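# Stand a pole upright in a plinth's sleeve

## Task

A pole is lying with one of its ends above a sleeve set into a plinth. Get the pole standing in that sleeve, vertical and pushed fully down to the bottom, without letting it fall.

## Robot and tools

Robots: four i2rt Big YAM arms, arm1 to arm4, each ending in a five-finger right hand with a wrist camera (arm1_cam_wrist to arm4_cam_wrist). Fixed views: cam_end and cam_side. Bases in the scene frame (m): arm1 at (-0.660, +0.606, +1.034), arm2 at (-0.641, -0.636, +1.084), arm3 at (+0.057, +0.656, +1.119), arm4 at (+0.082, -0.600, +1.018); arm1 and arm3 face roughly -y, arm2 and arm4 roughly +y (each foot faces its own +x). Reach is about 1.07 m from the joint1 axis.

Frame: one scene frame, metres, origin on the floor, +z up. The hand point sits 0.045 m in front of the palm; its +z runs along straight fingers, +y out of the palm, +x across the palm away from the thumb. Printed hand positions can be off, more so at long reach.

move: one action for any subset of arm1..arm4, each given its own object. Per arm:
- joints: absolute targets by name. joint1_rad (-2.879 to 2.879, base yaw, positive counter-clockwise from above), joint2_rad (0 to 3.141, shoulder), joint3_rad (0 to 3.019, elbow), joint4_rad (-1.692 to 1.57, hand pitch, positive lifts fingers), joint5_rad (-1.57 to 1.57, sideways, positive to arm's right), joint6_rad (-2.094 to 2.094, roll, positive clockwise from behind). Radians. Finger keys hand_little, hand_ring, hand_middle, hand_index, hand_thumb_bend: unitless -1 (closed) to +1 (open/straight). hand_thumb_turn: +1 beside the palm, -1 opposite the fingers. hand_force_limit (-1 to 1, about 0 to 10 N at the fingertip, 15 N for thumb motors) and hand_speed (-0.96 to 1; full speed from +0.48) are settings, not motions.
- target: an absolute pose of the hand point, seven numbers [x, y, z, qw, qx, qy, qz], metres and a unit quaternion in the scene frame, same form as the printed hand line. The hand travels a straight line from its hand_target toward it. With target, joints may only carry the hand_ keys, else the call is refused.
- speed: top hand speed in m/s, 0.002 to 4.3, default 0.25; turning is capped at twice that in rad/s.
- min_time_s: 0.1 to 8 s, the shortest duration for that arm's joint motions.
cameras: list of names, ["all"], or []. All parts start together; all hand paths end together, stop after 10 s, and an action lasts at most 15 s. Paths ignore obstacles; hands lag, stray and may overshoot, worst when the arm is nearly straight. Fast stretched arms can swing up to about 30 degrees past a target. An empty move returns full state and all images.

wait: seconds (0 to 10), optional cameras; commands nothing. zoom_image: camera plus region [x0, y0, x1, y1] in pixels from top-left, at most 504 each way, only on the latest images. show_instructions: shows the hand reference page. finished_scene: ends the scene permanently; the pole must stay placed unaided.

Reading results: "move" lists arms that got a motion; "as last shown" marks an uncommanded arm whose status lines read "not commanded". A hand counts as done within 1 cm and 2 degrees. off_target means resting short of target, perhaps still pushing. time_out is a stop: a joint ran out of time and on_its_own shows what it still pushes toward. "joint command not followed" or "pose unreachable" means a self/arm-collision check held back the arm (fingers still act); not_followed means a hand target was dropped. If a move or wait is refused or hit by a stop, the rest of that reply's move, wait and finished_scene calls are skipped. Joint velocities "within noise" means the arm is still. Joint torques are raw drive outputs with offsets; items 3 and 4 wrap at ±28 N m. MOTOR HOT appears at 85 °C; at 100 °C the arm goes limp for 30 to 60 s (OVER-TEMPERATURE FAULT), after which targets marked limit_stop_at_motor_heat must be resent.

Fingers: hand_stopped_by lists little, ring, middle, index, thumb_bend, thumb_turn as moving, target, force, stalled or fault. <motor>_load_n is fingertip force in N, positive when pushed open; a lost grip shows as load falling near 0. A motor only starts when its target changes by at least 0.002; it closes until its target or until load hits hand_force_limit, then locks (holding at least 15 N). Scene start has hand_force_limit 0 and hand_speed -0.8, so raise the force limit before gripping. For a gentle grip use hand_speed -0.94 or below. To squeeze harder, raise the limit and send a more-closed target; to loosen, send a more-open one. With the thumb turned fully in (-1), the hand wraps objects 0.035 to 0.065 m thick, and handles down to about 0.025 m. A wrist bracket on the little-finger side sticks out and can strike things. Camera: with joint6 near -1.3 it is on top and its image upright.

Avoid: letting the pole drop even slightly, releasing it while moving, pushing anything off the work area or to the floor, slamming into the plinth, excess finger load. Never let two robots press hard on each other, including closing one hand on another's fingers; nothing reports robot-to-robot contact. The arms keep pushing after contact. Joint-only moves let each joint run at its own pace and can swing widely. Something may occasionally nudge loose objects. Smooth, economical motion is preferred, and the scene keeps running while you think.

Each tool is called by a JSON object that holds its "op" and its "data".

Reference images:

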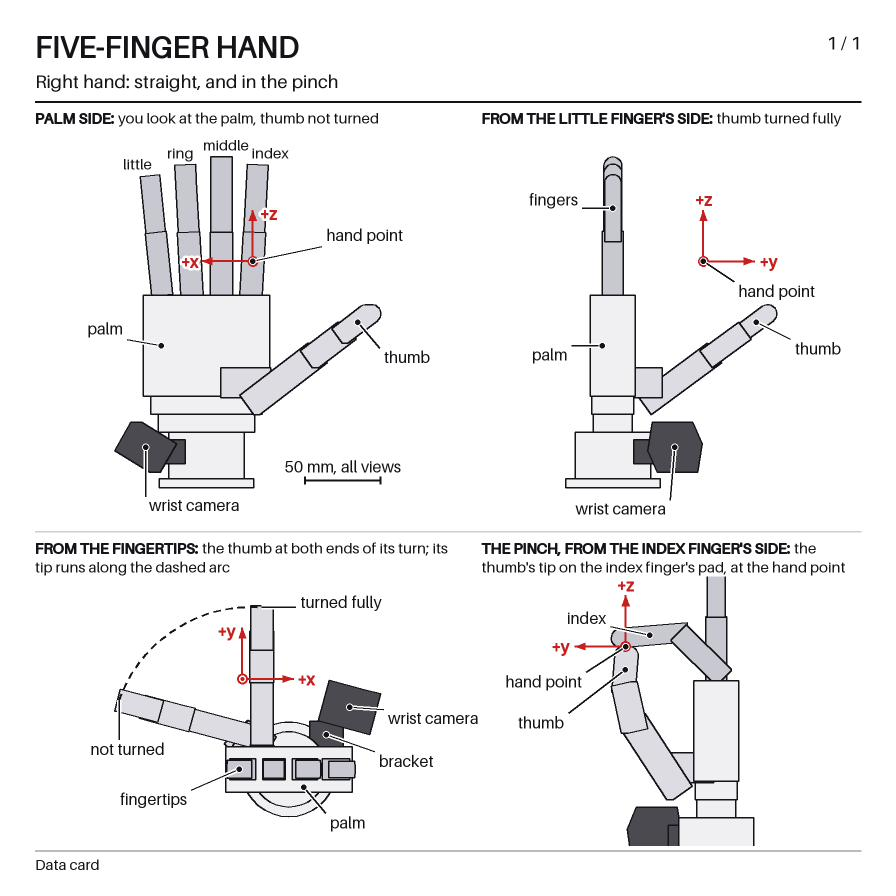

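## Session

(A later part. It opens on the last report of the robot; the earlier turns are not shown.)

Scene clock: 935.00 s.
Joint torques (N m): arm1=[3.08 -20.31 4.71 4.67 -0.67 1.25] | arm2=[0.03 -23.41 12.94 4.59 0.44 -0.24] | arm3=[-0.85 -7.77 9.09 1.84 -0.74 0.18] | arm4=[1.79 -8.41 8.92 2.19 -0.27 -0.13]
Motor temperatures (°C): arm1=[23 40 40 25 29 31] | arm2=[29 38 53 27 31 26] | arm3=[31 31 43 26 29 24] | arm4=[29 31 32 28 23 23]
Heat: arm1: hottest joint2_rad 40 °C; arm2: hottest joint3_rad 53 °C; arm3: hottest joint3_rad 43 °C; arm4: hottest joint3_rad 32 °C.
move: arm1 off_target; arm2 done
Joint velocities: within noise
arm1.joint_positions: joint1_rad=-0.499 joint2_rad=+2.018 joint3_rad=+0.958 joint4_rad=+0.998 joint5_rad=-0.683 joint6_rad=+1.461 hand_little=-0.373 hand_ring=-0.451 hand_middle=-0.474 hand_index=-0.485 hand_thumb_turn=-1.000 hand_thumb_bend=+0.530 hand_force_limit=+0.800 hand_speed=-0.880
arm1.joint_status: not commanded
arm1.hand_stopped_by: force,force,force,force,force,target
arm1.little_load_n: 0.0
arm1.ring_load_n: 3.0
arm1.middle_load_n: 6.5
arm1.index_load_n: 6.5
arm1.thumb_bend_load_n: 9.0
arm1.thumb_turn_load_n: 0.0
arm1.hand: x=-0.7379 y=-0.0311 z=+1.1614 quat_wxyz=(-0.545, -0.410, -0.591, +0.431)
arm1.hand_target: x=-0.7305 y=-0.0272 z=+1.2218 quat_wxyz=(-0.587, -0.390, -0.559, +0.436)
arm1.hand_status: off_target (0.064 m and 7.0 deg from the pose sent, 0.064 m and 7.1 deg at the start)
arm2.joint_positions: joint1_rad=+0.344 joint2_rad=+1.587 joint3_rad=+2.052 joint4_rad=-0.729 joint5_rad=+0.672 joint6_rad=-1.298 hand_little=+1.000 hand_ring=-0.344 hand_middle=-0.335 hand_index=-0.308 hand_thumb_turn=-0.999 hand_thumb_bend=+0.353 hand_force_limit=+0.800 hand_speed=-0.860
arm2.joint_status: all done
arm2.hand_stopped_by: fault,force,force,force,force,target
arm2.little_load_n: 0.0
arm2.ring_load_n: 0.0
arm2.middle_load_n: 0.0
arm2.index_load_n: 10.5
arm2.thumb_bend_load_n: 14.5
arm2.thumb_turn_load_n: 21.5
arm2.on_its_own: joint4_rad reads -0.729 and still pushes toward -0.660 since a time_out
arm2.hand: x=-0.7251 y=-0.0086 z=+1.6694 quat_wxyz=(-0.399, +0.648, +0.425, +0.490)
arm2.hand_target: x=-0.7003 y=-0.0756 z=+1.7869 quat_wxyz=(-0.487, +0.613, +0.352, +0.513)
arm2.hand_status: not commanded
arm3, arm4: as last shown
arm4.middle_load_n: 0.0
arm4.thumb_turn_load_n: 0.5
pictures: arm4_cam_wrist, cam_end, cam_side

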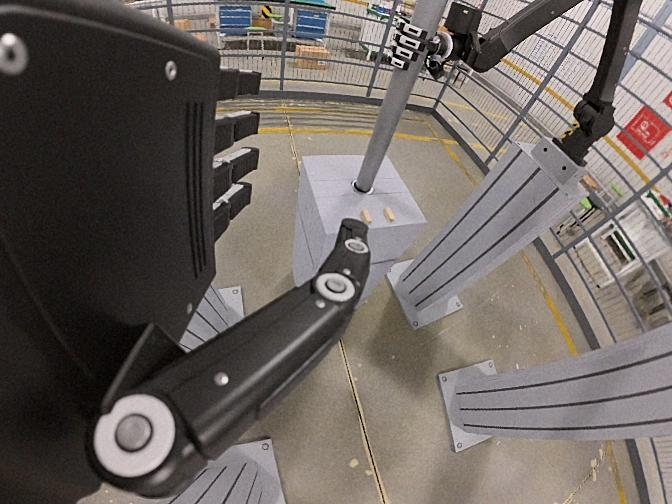

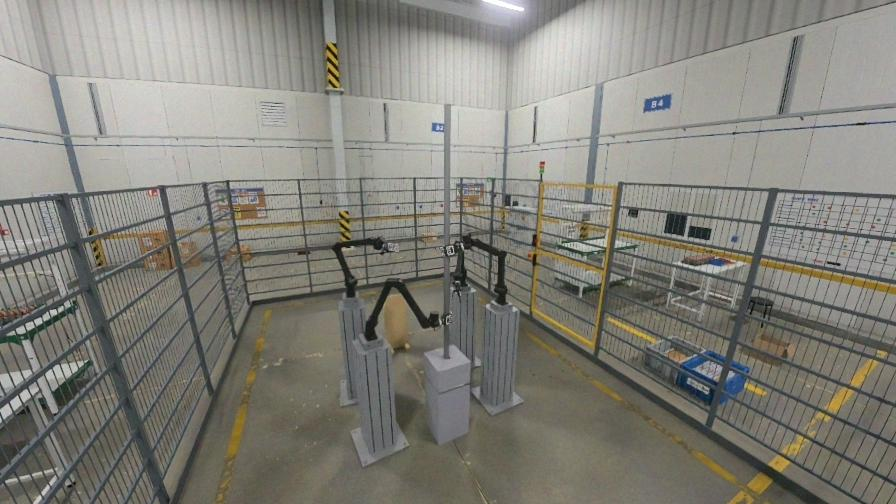

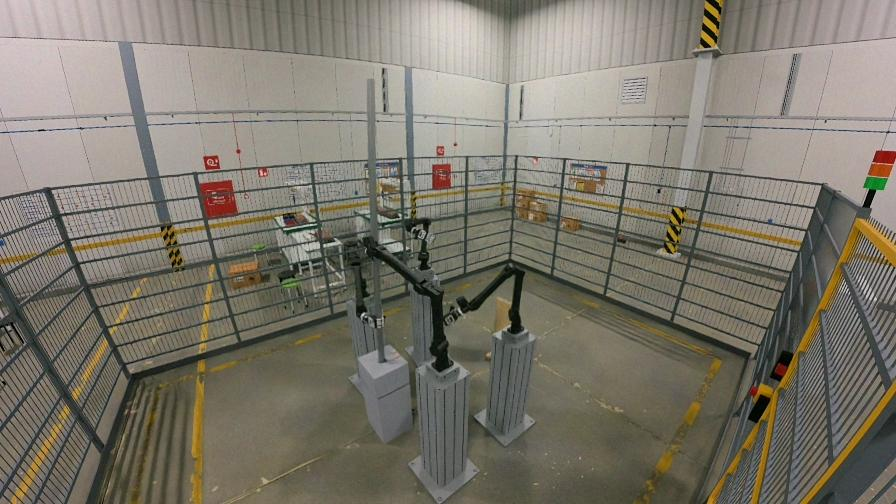

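{"op": "move", "data": {"arm1": {"target": [-0.722, -0.0357, 1.24, 0.59, 0.392, 0.554, -0.439], "speed": 0.03}, "arm2": {"joints": {"joint3_rad": 2.15}, "min_time_s": 1}, "cameras": ["arm4_cam_wrist", "cam_side", "cam_end"]}}

{"op": "zoom_image", "data": {"camera": "arm4_cam_wrist", "region": [340, 165, 390, 215]}}

{"op": "zoom_image", "data": {"camera": "cam_side", "region": [368, 346, 398, 370]}}

{"op": "zoom_image", "data": {"camera": "cam_end", "region": [432, 344, 462, 368]}}

Scene clock: 941.23 s.
Joint torques (N m): arm1=[4.42 -22.48 5.59 3.33 -0.29 1.34] | arm2=[0.44 -23.88 15.84 4.75 0.25 -0.26] | arm3=[-0.79 -7.71 9.1 1.83 -0.74 0.18] | arm4=[1.67 -8.76 8.96 2.19 -0.25 -0.14]
Motor temperatures (°C): arm1=[23 40 39 25 29 31] | arm2=[29 38 53 27 31 26] | arm3=[31 31 43 26 29 24] | arm4=[29 31 32 28 23 23]
Heat: arm1: hottest joint2_rad 40 °C; arm2: hottest joint3_rad 53 °C; arm3: hottest joint3_rad 43 °C; arm4: hottest joint3_rad 32 °C.
move: arm1 off_target; arm2 time_out
Joint velocities: within noise
arm1.joint_positions: joint1_rad=-0.496 joint2_rad=+2.016 joint3_rad=+0.957 joint4_rad=+0.998 joint5_rad=-0.673 joint6_rad=+1.461 hand_little=-0.373 hand_ring=-0.451 hand_middle=-0.474 hand_index=-0.485 hand_thumb_turn=-1.000 hand_thumb_bend=+0.530 hand_force_limit=+0.800 hand_speed=-0.880
arm1.joint_status: not commanded
arm1.hand_stopped_by: force,force,force,force,force,target
arm1.little_load_n: 0.0
arm1.ring_load_n: 2.5
arm1.middle_load_n: 6.5
arm1.index_load_n: 6.5
arm1.thumb_bend_load_n: 9.0
arm1.thumb_turn_load_n: 0.0
arm1.hand: x=-0.7379 y=-0.0323 z=+1.1619 quat_wxyz=(-0.544, -0.412, -0.589, +0.433)
arm1.hand_target: x=-0.7217 y=-0.0335 z=+1.2366 quat_wxyz=(-0.589, -0.389, -0.558, +0.436)
arm1.hand_status: off_target (0.080 m and 7.1 deg from the pose sent, 0.080 m and 7.0 deg at the start)
arm2.joint_positions: joint1_rad=+0.344 joint2_rad=+1.586 joint3_rad=+2.052 joint4_rad=-0.729 joint5_rad=+0.676 joint6_rad=-1.295 hand_little=+1.000 hand_ring=-0.344 hand_middle=-0.335 hand_index=-0.308 hand_thumb_turn=-0.999 hand_thumb_bend=+0.353 hand_force_limit=+0.800 hand_speed=-0.860
arm2.joint_status: joint3_rad time_out (moved +0.000 of +0.098)
arm2.hand_stopped_by: fault,force,force,force,force,target
arm2.little_load_n: 0.0
arm2.ring_load_n: 0.0
arm2.middle_load_n: 0.0
arm2.index_load_n: 10.5
arm2.thumb_bend_load_n: 14.5
arm2.thumb_turn_load_n: 21.0
arm2.on_its_own: joint3_rad reads +2.052 and still pushes toward +2.150 since a time_out; joint4_rad reads -0.729 and still pushes toward -0.660 since a time_out
arm2.hand: x=-0.7243 y=-0.0094 z=+1.6698 quat_wxyz=(-0.399, +0.649, +0.423, +0.491)
arm2.hand_target: x=-0.6974 y=-0.0830 z=+1.8067 quat_wxyz=(-0.501, +0.608, +0.339, +0.514)
arm2.hand_status: not commanded
arm3, arm4: as last shown
arm4.thumb_turn_load_n: 0.0
pictures: arm4_cam_wrist, cam_end, cam_side

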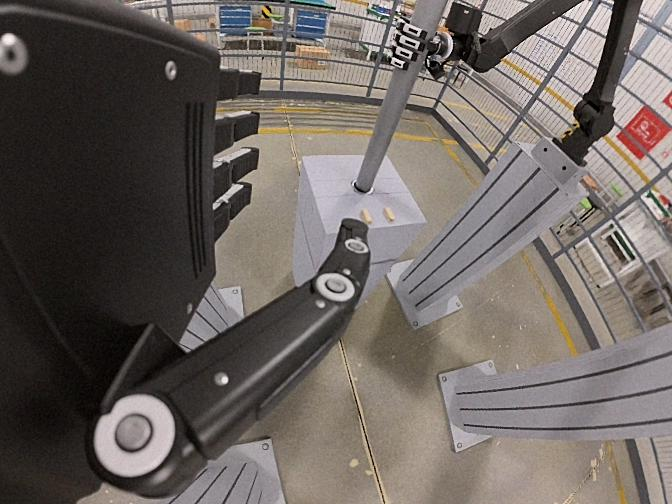

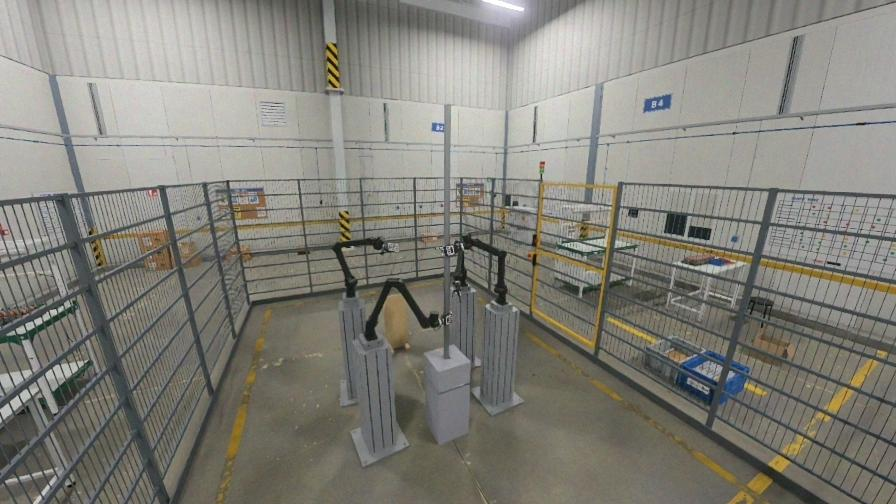

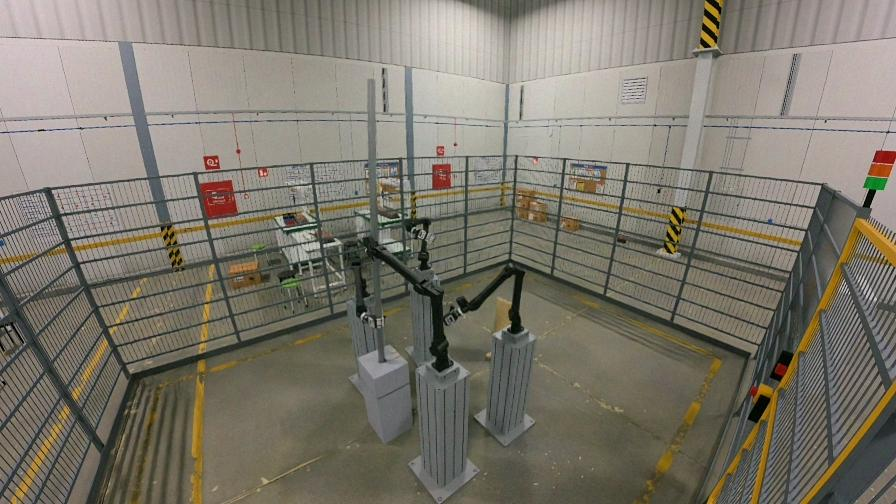

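Scaled by 10.080 from the camera's image (finer frame: 960x720).

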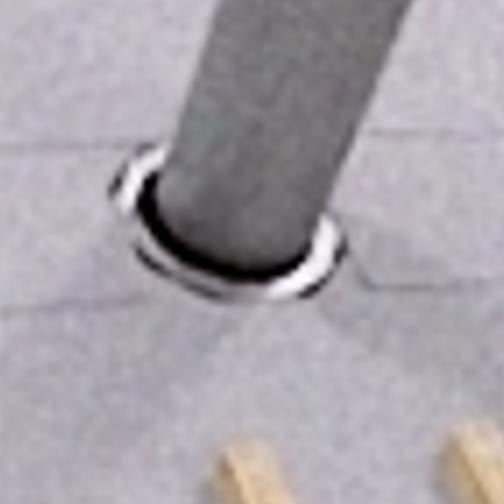

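Scaled by 16.800.

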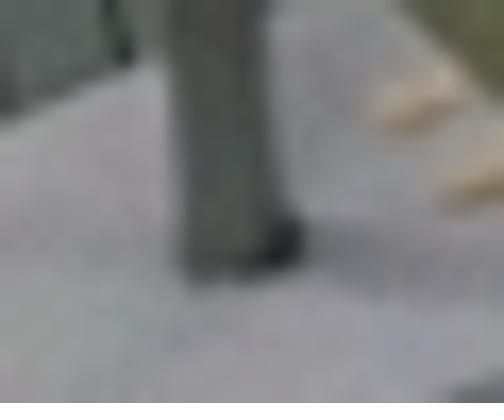

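Scaled by 16.800.

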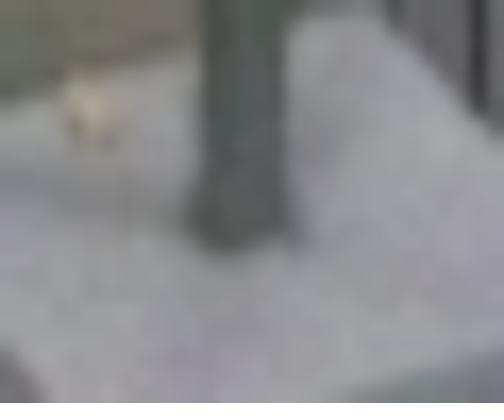

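{"op": "move", "data": {"arm1": {"target": [-0.711, -0.0437, 1.24, 0.59, 0.392, 0.554, -0.439], "speed": 0.03}, "cameras": ["arm4_cam_wrist"]}}

{"op": "zoom_image", "data": {"camera": "arm4_cam_wrist", "region": [340, 165, 390, 215]}}

Scene clock: 943.17 s.
Joint torques (N m): arm1=[5.36 -22.42 6.32 2.93 -0.38 1.3] | arm2=[1.03 -23.53 16.03 4.85 0 -0.29] | arm3=[-0.91 -7.82 9.1 1.84 -0.74 0.18] | arm4=[1.49 -8.35 8.96 2.17 -0.27 -0.15]
Motor temperatures (°C): arm1=[23 40 39 25 29 31] | arm2=[29 38 54 27 31 26] | arm3=[31 31 43 26 29 24] | arm4=[29 31 32 28 23 23]
Heat: arm1: hottest joint2_rad 40 °C; arm2: hottest joint3_rad 54 °C; arm3: hottest joint3_rad 43 °C; arm4: hottest joint3_rad 32 °C.
move: arm1 off_target
Joint velocities: within noise
arm1.joint_positions: joint1_rad=-0.482 joint2_rad=+2.015 joint3_rad=+0.953 joint4_rad=+0.997 joint5_rad=-0.645 joint6_rad=+1.458 hand_little=-0.373 hand_ring=-0.451 hand_middle=-0.474 hand_index=-0.485 hand_thumb_turn=-1.000 hand_thumb_bend=+0.530 hand_force_limit=+0.800 hand_speed=-0.880
arm1.joint_status: not commanded
arm1.hand_stopped_by: force,force,force,force,force,target
arm1.little_load_n: 0.0
arm1.ring_load_n: 4.5
arm1.middle_load_n: 6.0
arm1.index_load_n: 3.5
arm1.thumb_bend_load_n: 10.5
arm1.thumb_turn_load_n: 0.0
arm1.hand: x=-0.7330 y=-0.0352 z=+1.1606 quat_wxyz=(-0.539, -0.416, -0.588, +0.436)
arm1.hand_target: x=-0.7109 y=-0.0402 z=+1.2368 quat_wxyz=(-0.589, -0.390, -0.558, +0.436)
arm1.hand_status: off_target (0.083 m and 7.5 deg from the pose sent, 0.083 m and 7.1 deg at the start)
arm2, arm3, arm4: as last shown
arm2.joint_positions: joint1_rad=+0.338 joint2_rad=+1.586 joint3_rad=+2.052 joint4_rad=-0.731 joint5_rad=+0.683 joint6_rad=-1.291 hand_little=+1.000 hand_ring=-0.344 hand_middle=-0.335 hand_index=-0.308 hand_thumb_turn=-0.999 hand_thumb_bend=+0.353 hand_force_limit=+0.800 hand_speed=-0.860
arm2.index_load_n: 11.0
arm2.thumb_bend_load_n: 14.0
arm2.thumb_turn_load_n: 21.5
arm2.on_its_own: joint3_rad reads +2.052 and still pushes toward +2.150 since a time_out; joint4_rad reads -0.731 and still pushes toward -0.660 since a time_out
arm2.hand: x=-0.7195 y=-0.0096 z=+1.6692 quat_wxyz=(-0.396, +0.652, +0.419, +0.493)
arm2.hand_target: x=-0.6973 y=-0.0830 z=+1.8066 quat_wxyz=(-0.501, +0.608, +0.339, +0.514)
arm3.middle_load_n: -0.5
arm3.index_load_n: -0.5

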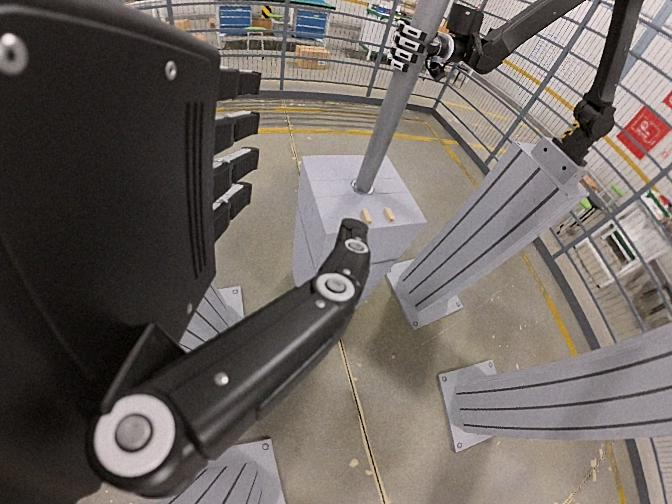

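Scaled by 10.080 from the camera's image (finer frame: 960x720).

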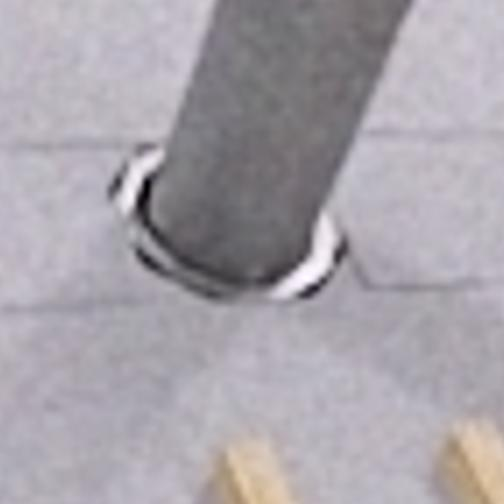

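{"op": "move", "data": {"arm1": {"target": [-0.713, -0.0417, 1.215, 0.59, 0.392, 0.554, -0.439], "speed": 0.03}, "arm2": {"joints": {"joint3_rad": 2.09}, "min_time_s": 1}, "cameras": ["arm4_cam_wrist"]}}

{"op": "zoom_image", "data": {"camera": "arm4_cam_wrist", "region": [340, 165, 390, 215]}}

Scene clock: 945.30 s.
Joint torques (N m): arm1=[5.42 -21.25 6.05 4.45 -0.78 1.35] | arm2=[0.79 -23.88 14.17 4.63 0.04 -0.46] | arm3=[-0.85 -7.77 9.11 1.83 -0.74 0.18] | arm4=[1.61 -8.59 8.91 2.19 -0.26 -0.14]
Motor temperatures (°C): arm1=[23 40 39 25 29 31] | arm2=[29 38 54 27 30 26] | arm3=[31 31 43 26 29 24] | arm4=[29 31 32 28 23 23]
Heat: arm1: hottest joint2_rad 40 °C; arm2: hottest joint3_rad 54 °C; arm3: hottest joint3_rad 43 °C; arm4: hottest joint3_rad 32 °C.
move: arm1 off_target; arm2 done
Joint velocities: arm1=[within noise] | arm2=[within noise] | arm3=[within noise] | arm4=[-0.015 -0.005 -0.012 -0.007 -0.066 -0.154]
arm1.joint_positions: joint1_rad=-0.483 joint2_rad=+2.051 joint3_rad=+0.952 joint4_rad=+1.016 joint5_rad=-0.642 joint6_rad=+1.449 hand_little=-0.373 hand_ring=-0.451 hand_middle=-0.474 hand_index=-0.485 hand_thumb_turn=-1.000 hand_thumb_bend=+0.530 hand_force_limit=+0.800 hand_speed=-0.880
arm1.joint_status: not commanded
arm1.hand_stopped_by: force,force,force,force,force,target
arm1.little_load_n: 0.0
arm1.ring_load_n: 7.0
arm1.middle_load_n: 6.5
arm1.index_load_n: 0.5
arm1.thumb_bend_load_n: 12.5
arm1.thumb_turn_load_n: -4.0
arm1.hand: x=-0.7330 y=-0.0346 z=+1.1420 quat_wxyz=(-0.535, -0.420, -0.591, +0.434)
arm1.hand_target: x=-0.7128 y=-0.0388 z=+1.2118 quat_wxyz=(-0.588, -0.390, -0.560, +0.435)
arm1.hand_status: off_target (0.076 m and 8.3 deg from the pose sent, 0.058 m and 7.5 deg at the start)
arm2.joint_positions: joint1_rad=+0.338 joint2_rad=+1.586 joint3_rad=+2.016 joint4_rad=-0.731 joint5_rad=+0.683 joint6_rad=-1.272 hand_little=+1.000 hand_ring=-0.344 hand_middle=-0.335 hand_index=-0.308 hand_thumb_turn=-0.999 hand_thumb_bend=+0.353 hand_force_limit=+0.800 hand_speed=-0.860
arm2.joint_status: all done
arm2.hand_stopped_by: fault,force,force,force,force,target
arm2.little_load_n: 0.0
arm2.ring_load_n: 0.0
arm2.middle_load_n: 0.0
arm2.index_load_n: 14.5
arm2.thumb_bend_load_n: 14.5
arm2.thumb_turn_load_n: 21.5
arm2.on_its_own: joint4_rad reads -0.731 and still pushes toward -0.660 since a time_out
arm2.hand: x=-0.7210 y=-0.0074 z=+1.6498 quat_wxyz=(-0.387, +0.659, +0.423, +0.487)
arm2.hand_target: x=-0.7016 y=-0.0722 z=+1.7770 quat_wxyz=(-0.480, +0.616, +0.358, +0.512)
arm2.hand_status: not commanded
arm3, arm4: as last shown
arm3.middle_load_n: 0.0
arm3.index_load_n: 0.0
arm4.thumb_turn_load_n: 0.5

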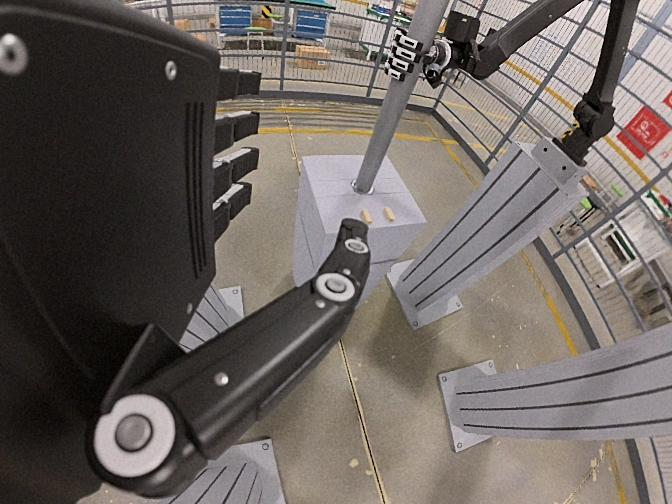

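Scaled by 10.080 from the camera's image (finer frame: 960x720).

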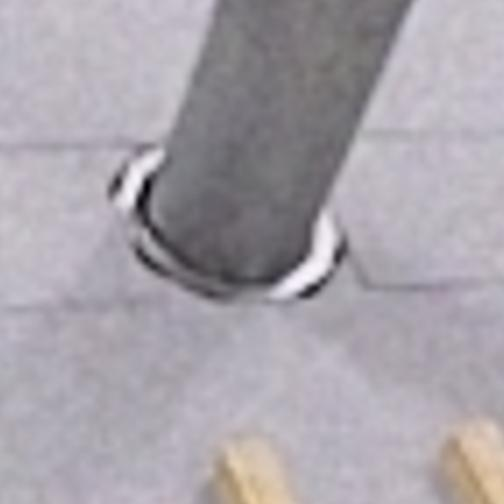

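{"op": "move", "data": {"arm1": {"target": [-0.72, -0.0387, 1.185, 0.59, 0.392, 0.554, -0.439], "speed": 0.03}, "arm2": {"joints": {"joint3_rad": 2.03, "joint2_rad": 1.447}, "min_time_s": 1.2}, "cameras": ["arm4_cam_wrist"]}}

{"op": "zoom_image", "data": {"camera": "arm4_cam_wrist", "region": [340, 165, 390, 215]}}

Scene clock: 948.07 s.
Joint torques (N m): arm1=[4.54 -20.66 5.7 4.29 -1.18 1.31] | arm2=[1.26 -24.23 13.68 4.11 0.25 -0.61] | arm3=[-0.91 -7.77 9.1 1.83 -0.74 0.17] | arm4=[1.67 -8.59 8.91 2.13 -0.24 -0.15]
Motor temperatures (°C): arm1=[23 41 39 25 29 32] | arm2=[29 38 53 27 30 26] | arm3=[31 31 43 26 29 24] | arm4=[29 31 32 28 23 23]
Heat: arm1: hottest joint2_rad 41 °C; arm2: hottest joint3_rad 53 °C; arm3: hottest joint3_rad 43 °C; arm4: hottest joint3_rad 32 °C.
move: arm1 off_target; arm2 done
Joint velocities: within noise
arm1.joint_positions: joint1_rad=-0.488 joint2_rad=+2.117 joint3_rad=+0.952 joint4_rad=+1.084 joint5_rad=-0.646 joint6_rad=+1.449 hand_little=-0.373 hand_ring=-0.451 hand_middle=-0.474 hand_index=-0.485 hand_thumb_turn=-1.000 hand_thumb_bend=+0.530 hand_force_limit=+0.800 hand_speed=-0.880
arm1.joint_status: not commanded
arm1.hand_stopped_by: force,force,force,force,force,target
arm1.little_load_n: 0.0
arm1.ring_load_n: 7.5
arm1.middle_load_n: 6.5
arm1.index_load_n: 1.0
arm1.thumb_bend_load_n: 12.5
arm1.thumb_turn_load_n: -3.5
arm1.hand: x=-0.7341 y=-0.0311 z=+1.1153 quat_wxyz=(-0.535, -0.420, -0.591, +0.434)
arm1.hand_target: x=-0.7196 y=-0.0363 z=+1.1818 quat_wxyz=(-0.587, -0.390, -0.560, +0.436)
arm1.hand_status: off_target (0.071 m and 8.3 deg from the pose sent, 0.045 m and 8.3 deg at the start)
arm2.joint_positions: joint1_rad=+0.335 joint2_rad=+1.586 joint3_rad=+1.965 joint4_rad=-0.716 joint5_rad=+0.678 joint6_rad=-1.251 hand_little=+1.000 hand_ring=-0.344 hand_middle=-0.335 hand_index=-0.307 hand_thumb_turn=-0.999 hand_thumb_bend=+0.353 hand_force_limit=+0.800 hand_speed=-0.860
arm2.joint_status: all done
arm2.hand_stopped_by: fault,force,force,force,force,target
arm2.little_load_n: 0.0
arm2.ring_load_n: 0.0
arm2.middle_load_n: 0.0
arm2.index_load_n: 17.0
arm2.thumb_bend_load_n: 14.5
arm2.thumb_turn_load_n: 24.5
arm2.on_its_own: joint4_rad reads -0.716 and still pushes toward -0.660 since a time_out
arm2.hand: x=-0.7222 y=-0.0031 z=+1.6241 quat_wxyz=(-0.378, +0.667, +0.427, +0.479)
arm2.hand_target: x=-0.7035 y=-0.0671 z=+1.7510 quat_wxyz=(-0.461, +0.622, +0.375, +0.509)
arm2.hand_status: not commanded
arm3, arm4: as last shown
arm4.thumb_turn_load_n: 0.0

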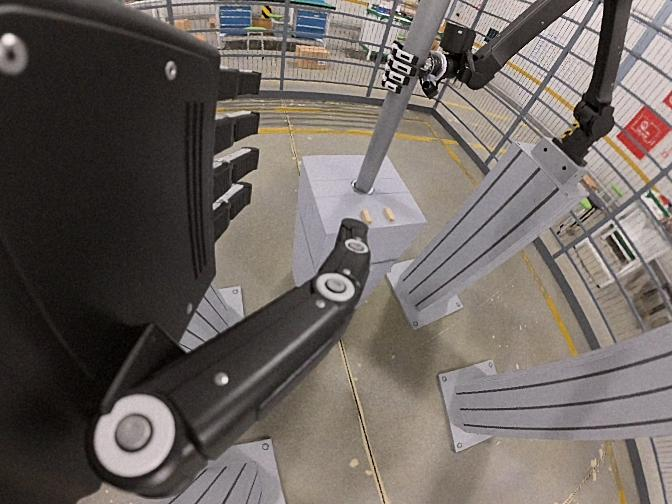

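Scaled by 10.080 from the camera's image (finer frame: 960x720).

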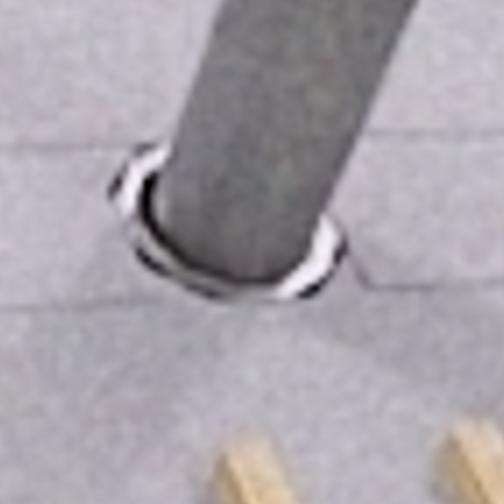

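{"op": "move", "data": {"arm1": {"target": [-0.722, -0.0417, 1.155, 0.59, 0.392, 0.554, -0.439], "speed": 0.03}, "arm2": {"joints": {"joint3_rad": 1.965, "joint2_rad": 1.435, "joint4_rad": -0.6}, "min_time_s": 1.3}, "cameras": ["arm4_cam_wrist", "cam_side", "cam_end"]}}

{"op": "zoom_image", "data": {"camera": "arm4_cam_wrist", "region": [340, 165, 390, 215]}}

Scene clock: 952.67 s.
Joint torques (N m): arm1=[4.13 -20.42 6.08 4.36 -1.18 1.36] | arm2=[0.62 -24.64 14.15 4.45 0.32 -0.67] | arm3=[-0.79 -7.77 9.11 1.84 -0.74 0.17] | arm4=[1.44 -8.41 8.94 2.18 -0.27 -0.14]
Motor temperatures (°C): arm1=[23 41 38 25 29 32] | arm2=[29 38 53 27 30 26] | arm3=[31 30 43 26 28 24] | arm4=[29 31 32 28 23 23]
Heat: arm1: hottest joint2_rad 41 °C; arm2: hottest joint3_rad 53 °C; arm3: hottest joint3_rad 43 °C; arm4: hottest joint3_rad 32 °C.
move: arm1 off_target; arm2 time_out
Joint velocities: within noise
arm1.joint_positions: joint1_rad=-0.492 joint2_rad=+2.190 joint3_rad=+0.962 joint4_rad=+1.150 joint5_rad=-0.647 joint6_rad=+1.451 hand_little=-0.373 hand_ring=-0.451 hand_middle=-0.474 hand_index=-0.485 hand_thumb_turn=-1.000 hand_thumb_bend=+0.530 hand_force_limit=+0.800 hand_speed=-0.880
arm1.joint_status: not commanded
arm1.hand_stopped_by: force,force,force,force,force,target
arm1.little_load_n: -0.5
arm1.ring_load_n: 8.0
arm1.middle_load_n: 7.0
arm1.index_load_n: 1.0
arm1.thumb_bend_load_n: 12.5
arm1.thumb_turn_load_n: -4.5
arm1.hand: x=-0.7353 y=-0.0292 z=+1.0882 quat_wxyz=(-0.535, -0.420, -0.589, +0.436)
arm1.hand_target: x=-0.7215 y=-0.0388 z=+1.1521 quat_wxyz=(-0.587, -0.390, -0.560, +0.436)
arm1.hand_status: off_target (0.069 m and 8.1 deg from the pose sent, 0.043 m and 8.3 deg at the start)
arm2.joint_positions: joint1_rad=+0.334 joint2_rad=+1.582 joint3_rad=+1.895 joint4_rad=-0.664 joint5_rad=+0.676 joint6_rad=-1.244 hand_little=+1.000 hand_ring=-0.344 hand_middle=-0.335 hand_index=-0.307 hand_thumb_turn=-0.999 hand_thumb_bend=+0.353 hand_force_limit=+0.800 hand_speed=-0.860
arm2.joint_status: joint2_rad time_out (moved -0.004 of -0.151); joint4_rad time_out (moved +0.053 of +0.116); the others done
arm2.hand_stopped_by: fault,force,force,force,force,target
arm2.little_load_n: 0.0
arm2.ring_load_n: 0.0
arm2.middle_load_n: 0.0
arm2.index_load_n: 17.5
arm2.thumb_bend_load_n: 15.0
arm2.thumb_turn_load_n: 24.0
arm2.on_its_own: joint2_rad reads +1.582 and still pushes toward +1.435 since a time_out; joint4_rad reads -0.664 and still pushes toward -0.600 since a time_out; joint6_rad reads -1.244 and still pushes toward -1.325 since a time_out
arm2.hand: x=-0.7239 y=+0.0023 z=+1.5982 quat_wxyz=(-0.375, +0.670, +0.429, +0.477)
arm2.hand_target: x=-0.7059 y=-0.0610 z=+1.7353 quat_wxyz=(-0.464, +0.621, +0.373, +0.509)
arm2.hand_status: not commanded
arm3.joint_positions: joint1_rad=-0.746 joint2_rad=+1.151 joint3_rad=+1.389 joint4_rad=-0.916 joint5_rad=-1.183 joint6_rad=+0.387 hand_little=+1.000 hand_ring=+1.000 hand_middle=+1.000 hand_index=+1.000 hand_thumb_turn=-1.000 hand_thumb_bend=+1.000 hand_force_limit=+0.400 hand_speed=-0.750
arm3.joint_status: not commanded
arm3.hand_stopped_by: target,target,target,target,target,target
arm3.little_load_n: 0.0
arm3.ring_load_n: 0.0
arm3.middle_load_n: 0.0
arm3.index_load_n: 0.0
arm3.thumb_bend_load_n: 0.0
arm3.thumb_turn_load_n: 0.0
arm3.hand: x=-0.0797 y=+0.2770 z=+1.6160 quat_wxyz=(-0.403, -0.243, -0.748, +0.468)
arm3.hand_target: x=-0.0800 y=+0.2800 z=+1.6200 quat_wxyz=(-0.401, -0.243, -0.745, +0.474)
arm3.hand_status: not commanded
arm4.joint_positions: joint1_rad=+0.946 joint2_rad=+1.547 joint3_rad=+0.701 joint4_rad=+0.394 joint5_rad=-0.282 joint6_rad=-1.689 hand_little=+1.000 hand_ring=+1.000 hand_middle=+1.000 hand_index=+1.000 hand_thumb_turn=-1.000 hand_thumb_bend=+0.200 hand_force_limit=+0.700 hand_speed=-0.300
arm4.joint_status: not commanded
arm4.hand_stopped_by: target,target,target,target,target,target
arm4.little_load_n: 0.0
arm4.ring_load_n: 0.0
arm4.middle_load_n: 0.0
arm4.index_load_n: 0.0
arm4.thumb_bend_load_n: 0.0
arm4.thumb_turn_load_n: 0.0
arm4.hand: x=-0.3790 y=-0.2585 z=+1.0991 quat_wxyz=(-0.534, +0.140, +0.830, +0.075)
arm4.hand_target: x=-0.3986 y=-0.2510 z=+1.1207 quat_wxyz=(-0.553, +0.124, +0.820, +0.084)
arm4.hand_status: not commanded
pictures: arm4_cam_wrist, cam_end, cam_side

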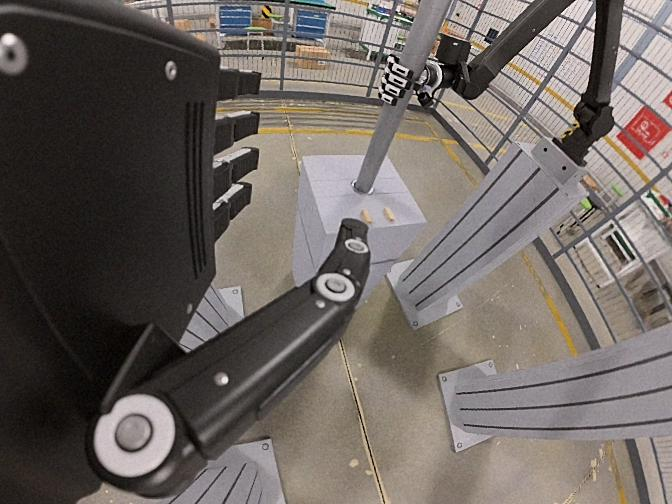

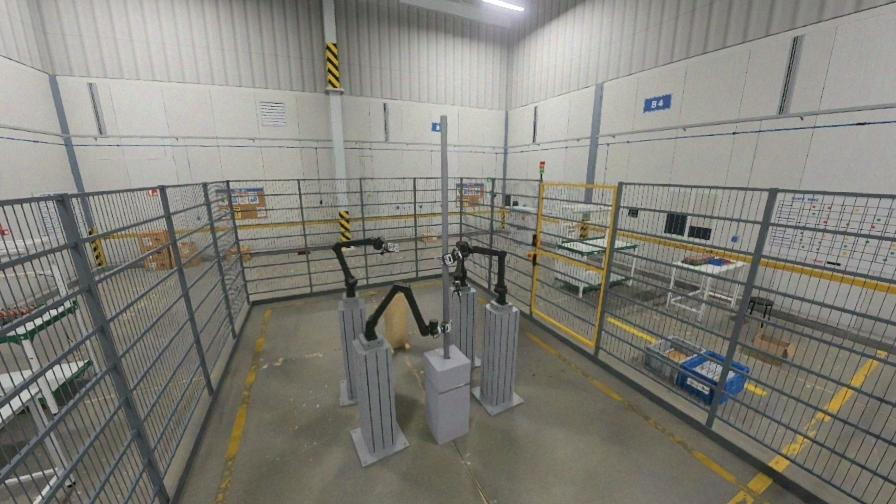

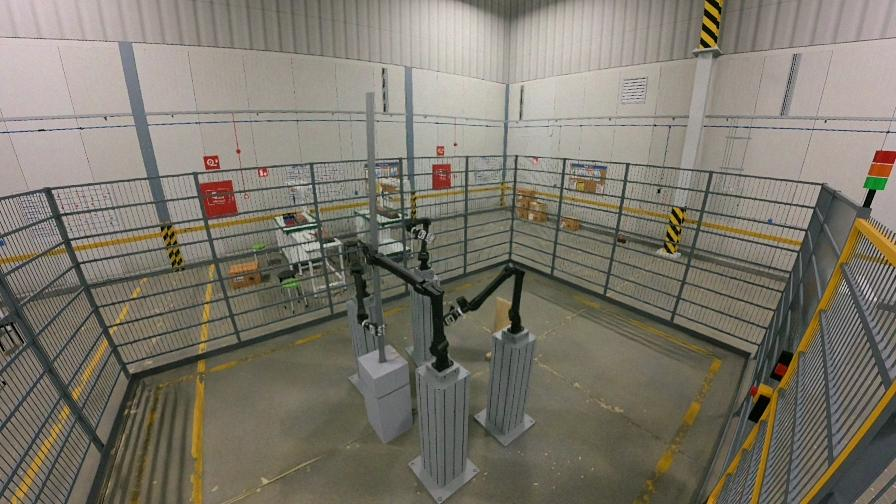

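Scaled by 10.080 from the camera's image (finer frame: 960x720).

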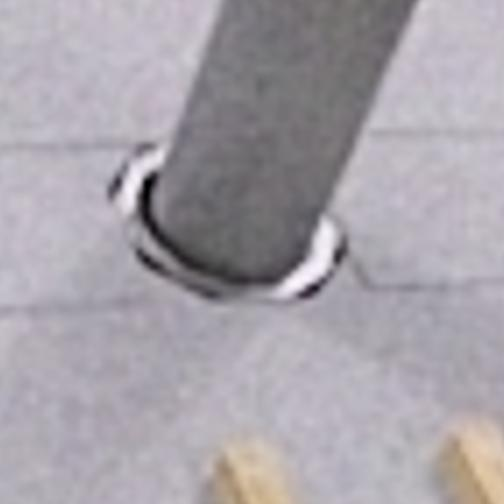

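{"op": "move", "data": {"arm1": {"target": [-0.722, -0.0457, 1.12, 0.59, 0.392, 0.554, -0.439], "speed": 0.03}, "arm2": {"joints": {"joint1_rad": 0.365, "joint3_rad": 1.895, "joint2_rad": 1.405, "joint4_rad": -0.55}, "min_time_s": 1.4}, "cameras": ["arm4_cam_wrist", "cam_side", "cam_end"]}}

Scene clock: 957.27 s.
Joint torques (N m): arm1=[5.01 -20.84 5.86 4.14 -1 1.29] | arm2=[1.96 -25.99 15.2 4.46 0.51 -0.78] | arm3=[-0.85 -7.82 9.09 1.84 -0.74 0.17] | arm4=[1.61 -8.76 8.96 2.21 -0.26 -0.14]
Motor temperatures (°C): arm1=[23 40 38 25 29 32] | arm2=[29 38 53 27 30 26] | arm3=[31 30 43 26 28 24] | arm4=[29 31 32 28 23 23]
Heat: arm1: hottest joint2_rad 40 °C; arm2: hottest joint3_rad 53 °C; arm3: hottest joint3_rad 43 °C; arm4: hottest joint3_rad 32 °C.
move: arm1 off_target; arm2 time_out
Joint velocities: within noise
arm1.joint_positions: joint1_rad=-0.494 joint2_rad=+2.274 joint3_rad=+0.990 joint4_rad=+1.210 joint5_rad=-0.650 joint6_rad=+1.454 hand_little=-0.373 hand_ring=-0.451 hand_middle=-0.474 hand_index=-0.485 hand_thumb_turn=-1.000 hand_thumb_bend=+0.530 hand_force_limit=+0.800 hand_speed=-0.880
arm1.joint_status: not commanded
arm1.hand_stopped_by: force,force,force,force,force,target
arm1.little_load_n: 0.0
arm1.ring_load_n: 7.5
arm1.middle_load_n: 7.0
arm1.index_load_n: 1.5
arm1.thumb_bend_load_n: 12.0
arm1.thumb_turn_load_n: -3.5
arm1.hand: x=-0.7364 y=-0.0301 z=+1.0583 quat_wxyz=(-0.536, -0.420, -0.588, +0.436)
arm1.hand_target: x=-0.7215 y=-0.0427 z=+1.1177 quat_wxyz=(-0.587, -0.391, -0.559, +0.436)
arm1.hand_status: off_target (0.065 m and 8.0 deg from the pose sent, 0.038 m and 8.1 deg at the start)
arm2.joint_positions: joint1_rad=+0.337 joint2_rad=+1.568 joint3_rad=+1.813 joint4_rad=-0.617 joint5_rad=+0.672 joint6_rad=-1.232 hand_little=+1.000 hand_ring=-0.344 hand_middle=-0.335 hand_index=-0.307 hand_thumb_turn=-0.998 hand_thumb_bend=+0.353 hand_force_limit=+0.800 hand_speed=-0.860
arm2.joint_status: joint2_rad time_out (moved -0.014 of -0.177); joint4_rad time_out (moved +0.046 of +0.114); the others done
arm2.hand_stopped_by: fault,force,force,force,force,target
arm2.little_load_n: 0.0
arm2.ring_load_n: 0.0
arm2.middle_load_n: 0.0
arm2.index_load_n: 19.5
arm2.thumb_bend_load_n: 16.0
arm2.thumb_turn_load_n: 25.0
arm2.on_its_own: joint2_rad reads +1.568 and still pushes toward +1.405 since a time_out; joint4_rad reads -0.617 and still pushes toward -0.550 since a time_out; joint6_rad reads -1.232 and still pushes toward -1.325 since a time_out
arm2.hand: x=-0.7265 y=+0.0020 z=+1.5698 quat_wxyz=(-0.371, +0.673, +0.433, +0.471)
arm2.hand_target: x=-0.7134 y=-0.0652 z=+1.7243 quat_wxyz=(-0.472, +0.617, +0.374, +0.506)
arm2.hand_status: not commanded
arm3, arm4: as last shown
arm4.ring_load_n: -0.5
pictures: arm4_cam_wrist, cam_end, cam_side

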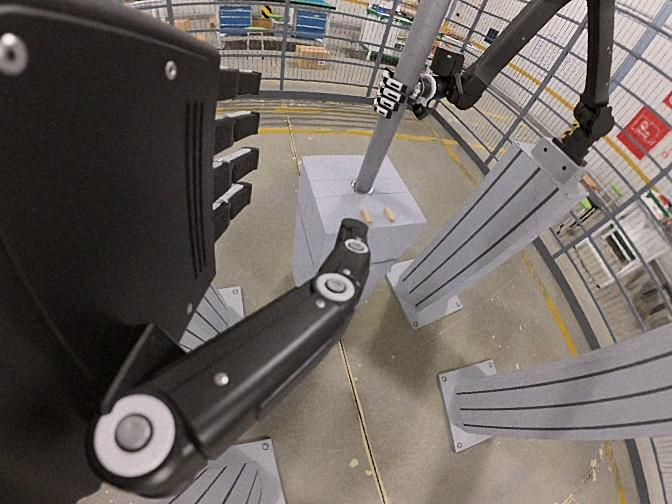

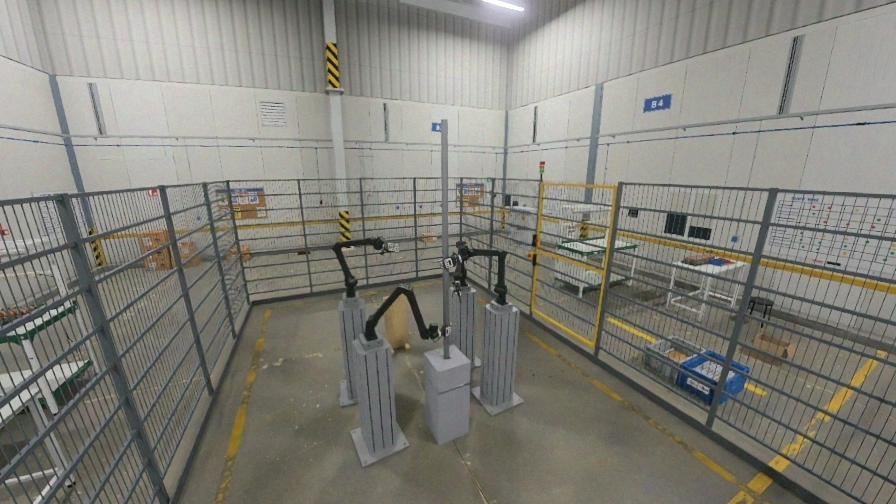

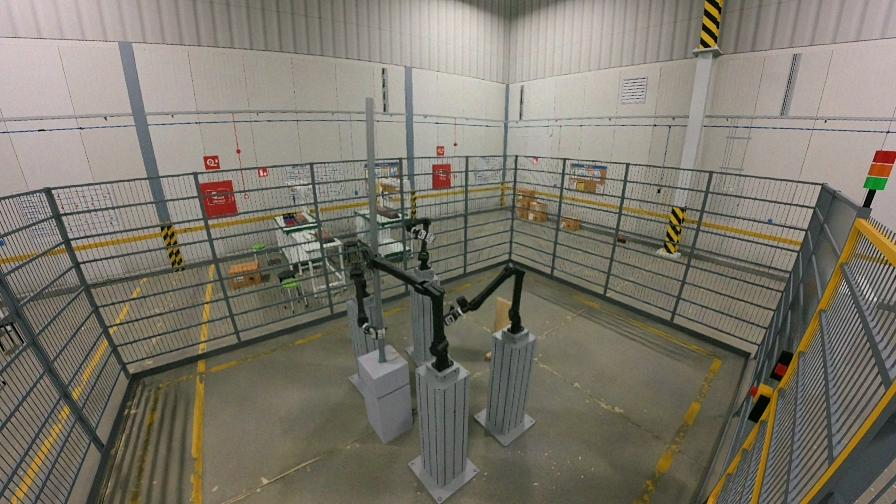

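{"op": "move", "data": {"arm1": {"target": [-0.722, -0.0457, 1.085, 0.59, 0.392, 0.554, -0.439], "speed": 0.03}, "arm2": {"joints": {"joint1_rad": 0.367, "joint3_rad": 1.82, "joint2_rad": 1.39, "joint4_rad": -0.5}, "min_time_s": 1.4}, "cameras": []}}

Scene clock: 961.37 s.
Joint torques (N m): arm1=[4.37 -19.31 5.53 4 -0.76 1.16] | arm2=[0.73 -25.82 14.78 4.46 0.5 -0.78] | arm3=[-0.79 -7.71 9.11 1.83 -0.74 0.18] | arm4=[1.49 -8.59 8.96 2.14 -0.26 -0.15]
Motor temperatures (°C): arm1=[23 40 38 25 30 31] | arm2=[29 38 53 27 30 26] | arm3=[31 30 43 26 28 24] | arm4=[29 31 32 28 23 23]
Heat: arm1: hottest joint2_rad 40 °C; arm2: hottest joint3_rad 53 °C; arm3: hottest joint3_rad 43 °C; arm4: hottest joint3_rad 32 °C.
move: arm1 off_target; arm2 time_out
Joint velocities: within noise
arm1.joint_positions: joint1_rad=-0.496 joint2_rad=+2.343 joint3_rad=+1.021 joint4_rad=+1.277 joint5_rad=-0.654 joint6_rad=+1.475 hand_little=-0.373 hand_ring=-0.451 hand_middle=-0.474 hand_index=-0.485 hand_thumb_turn=-1.000 hand_thumb_bend=+0.530 hand_force_limit=+0.800 hand_speed=-0.880
arm1.joint_status: not commanded
arm1.hand_stopped_by: force,force,force,force,force,target
arm1.little_load_n: 0.0
arm1.ring_load_n: 2.5
arm1.middle_load_n: 6.0
arm1.index_load_n: 7.0
arm1.thumb_bend_load_n: 9.0
arm1.thumb_turn_load_n: 0.0
arm1.hand: x=-0.7381 y=-0.0314 z=+1.0398 quat_wxyz=(-0.543, -0.417, -0.581, +0.440)
arm1.hand_target: x=-0.7219 y=-0.0434 z=+1.0837 quat_wxyz=(-0.588, -0.391, -0.558, +0.436)
arm1.hand_status: off_target (0.050 m and 6.8 deg from the pose sent, 0.034 m and 8.0 deg at the start)
arm2.joint_positions: joint1_rad=+0.343 joint2_rad=+1.550 joint3_rad=+1.742 joint4_rad=-0.566 joint5_rad=+0.672 joint6_rad=-1.233 hand_little=+1.000 hand_ring=-0.344 hand_middle=-0.335 hand_index=-0.307 hand_thumb_turn=-0.998 hand_thumb_bend=+0.353 hand_force_limit=+0.800 hand_speed=-0.860
arm2.joint_status: joint2_rad time_out (moved -0.019 of -0.178); joint4_rad time_out (moved +0.052 of +0.117); the others done
arm2.hand_stopped_by: fault,force,force,force,force,target
arm2.little_load_n: 0.0
arm2.ring_load_n: 0.0
arm2.middle_load_n: 0.0
arm2.index_load_n: 20.5
arm2.thumb_bend_load_n: 16.0
arm2.thumb_turn_load_n: 26.0
arm2.on_its_own: joint2_rad reads +1.550 and still pushes toward +1.390 since a time_out; joint4_rad reads -0.566 and still pushes toward -0.500 since a time_out; joint6_rad reads -1.233 and still pushes toward -1.325 since a time_out
arm2.hand: x=-0.7295 y=-0.0011 z=+1.5514 quat_wxyz=(-0.372, +0.672, +0.435, +0.470)
arm2.hand_target: x=-0.7157 y=-0.0618 z=+1.7017 quat_wxyz=(-0.468, +0.618, +0.378, +0.505)
arm2.hand_status: not commanded
arm3, arm4: as last shown
arm3.ring_load_n: -0.5
arm3.thumb_turn_load_n: -0.5
arm4.ring_load_n: 0.0

{"op": "move", "data": {"arm1": {"target": [-0.724, -0.0457, 1.065, 0.59, 0.392, 0.554, -0.439], "speed": 0.03}, "arm2": {"joints": {"joint1_rad": 0.367, "joint3_rad": 1.79, "joint2_rad": 1.39, "joint4_rad": -0.5}, "min_time_s": 1.4}, "cameras": ["arm4_cam_wrist", "cam_side", "cam_end"]}}

{"op": "zoom_image", "data": {"camera": "arm4_cam_wrist", "region": [340, 165, 390, 215]}}

Scene clock: 965.53 s.
Joint torques (N m): arm1=[5.25 -17.55 5.45 3.99 -0.57 0.94] | arm2=[1.44 -25.29 14.5 3.96 0.56 -0.84] | arm3=[-0.91 -7.71 9.09 1.84 -0.74 0.18] | arm4=[1.73 -8.64 8.96 2.13 -0.27 -0.13]
Motor temperatures (°C): arm1=[23 40 37 26 29 31] | arm2=[29 38 52 27 30 26] | arm3=[31 30 43 26 28 24] | arm4=[29 31 32 28 23 23]
Heat: arm1: hottest joint2_rad 40 °C; arm2: hottest joint3_rad 52 °C; arm3: hottest joint3_rad 43 °C; arm4: hottest joint3_rad 32 °C.
move: arm1 off_target; arm2 time_out
Joint velocities: within noise
arm1.joint_positions: joint1_rad=-0.499 joint2_rad=+2.384 joint3_rad=+1.042 joint4_rad=+1.319 joint5_rad=-0.660 joint6_rad=+1.494 hand_little=-0.373 hand_ring=-0.452 hand_middle=-0.474 hand_index=-0.484 hand_thumb_turn=-1.000 hand_thumb_bend=+0.530 hand_force_limit=+0.800 hand_speed=-0.880
arm1.joint_status: not commanded
arm1.hand_stopped_by: force,force,force,force,force,target
arm1.little_load_n: 0.0
arm1.ring_load_n: 0.0
arm1.middle_load_n: 4.5
arm1.index_load_n: 10.0
arm1.thumb_bend_load_n: 8.0
arm1.thumb_turn_load_n: 4.0
arm1.hand: x=-0.7395 y=-0.0319 z=+1.0309 quat_wxyz=(-0.550, -0.413, -0.575, +0.442)
arm1.hand_target: x=-0.7238 y=-0.0438 z=+1.0644 quat_wxyz=(-0.588, -0.391, -0.557, +0.437)
arm1.hand_status: off_target (0.040 m and 5.7 deg from the pose sent, 0.032 m and 6.8 deg at the start)
arm2.joint_positions: joint1_rad=+0.348 joint2_rad=+1.545 joint3_rad=+1.717 joint4_rad=-0.555 joint5_rad=+0.671 joint6_rad=-1.231 hand_little=+1.000 hand_ring=-0.344 hand_middle=-0.335 hand_index=-0.307 hand_thumb_turn=-0.998 hand_thumb_bend=+0.353 hand_force_limit=+0.800 hand_speed=-0.860
arm2.joint_status: joint2_rad time_out (moved -0.005 of -0.160); joint4_rad time_out (moved +0.011 of +0.066); the others done
arm2.hand_stopped_by: fault,force,force,force,force,target
arm2.little_load_n: 0.0
arm2.ring_load_n: -0.5
arm2.middle_load_n: 0.0
arm2.index_load_n: 21.5
arm2.thumb_bend_load_n: 17.0
arm2.thumb_turn_load_n: 25.5
arm2.on_its_own: joint2_rad reads +1.545 and still pushes toward +1.390 since a time_out; joint6_rad reads -1.231 and still pushes toward -1.325 since a time_out
arm2.hand: x=-0.7326 y=-0.0028 z=+1.5423 quat_wxyz=(-0.371, +0.672, +0.439, +0.467)
arm2.hand_target: x=-0.7167 y=-0.0591 z=+1.6857 quat_wxyz=(-0.457, +0.622, +0.388, +0.504)
arm2.hand_status: not commanded
arm3, arm4: as last shown
arm3.ring_load_n: 0.0
arm3.thumb_turn_load_n: 0.0
arm4.thumb_turn_load_n: 0.5
pictures: arm4_cam_wrist, cam_end, cam_side

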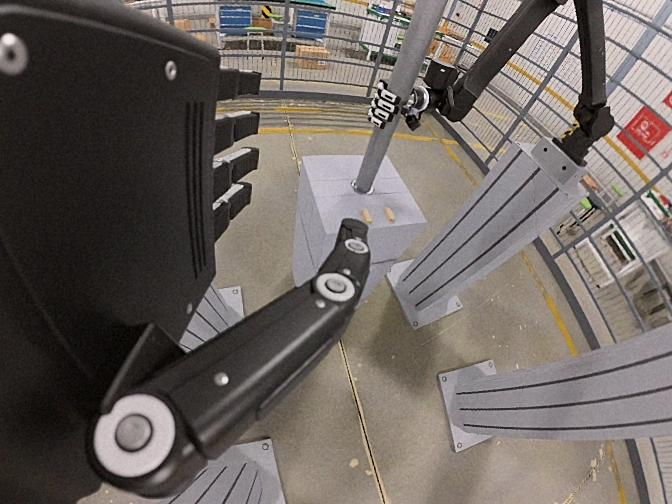

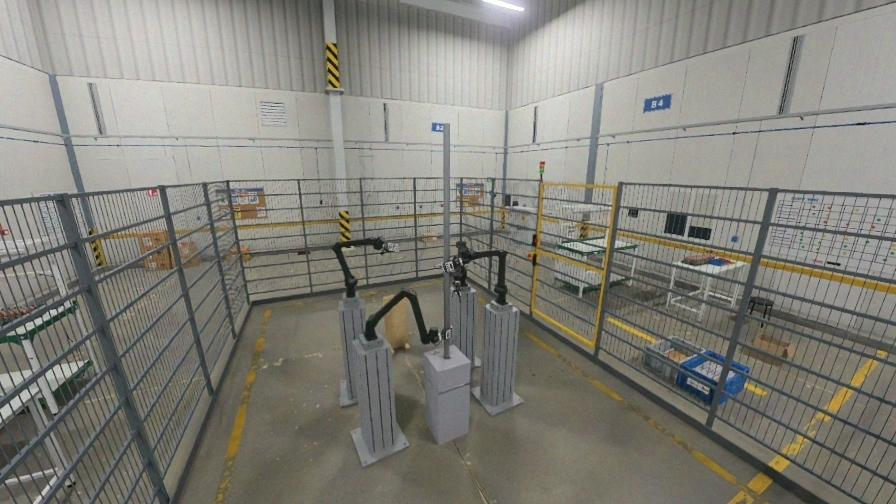

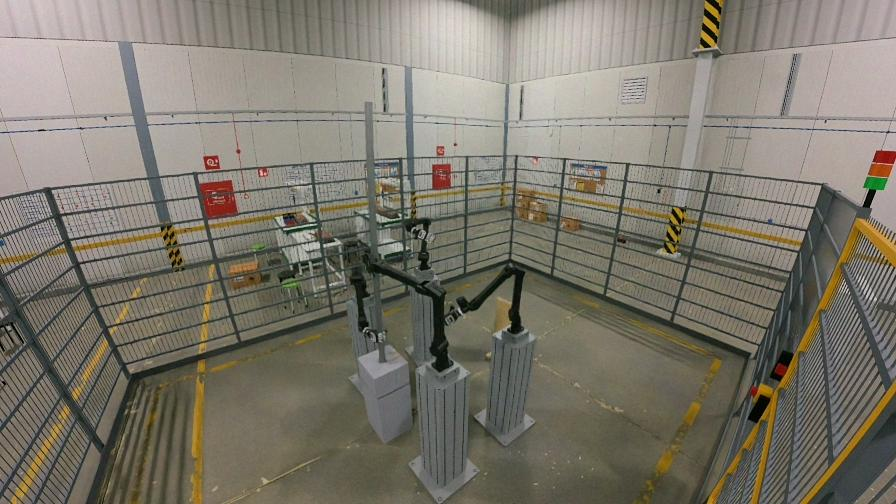

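Scaled by 10.080 from the camera's image (finer frame: 960x720).

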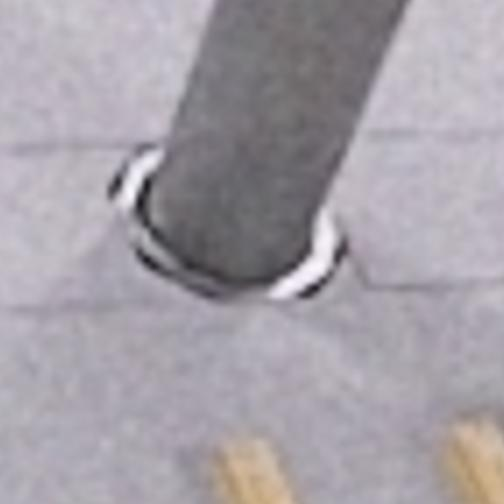

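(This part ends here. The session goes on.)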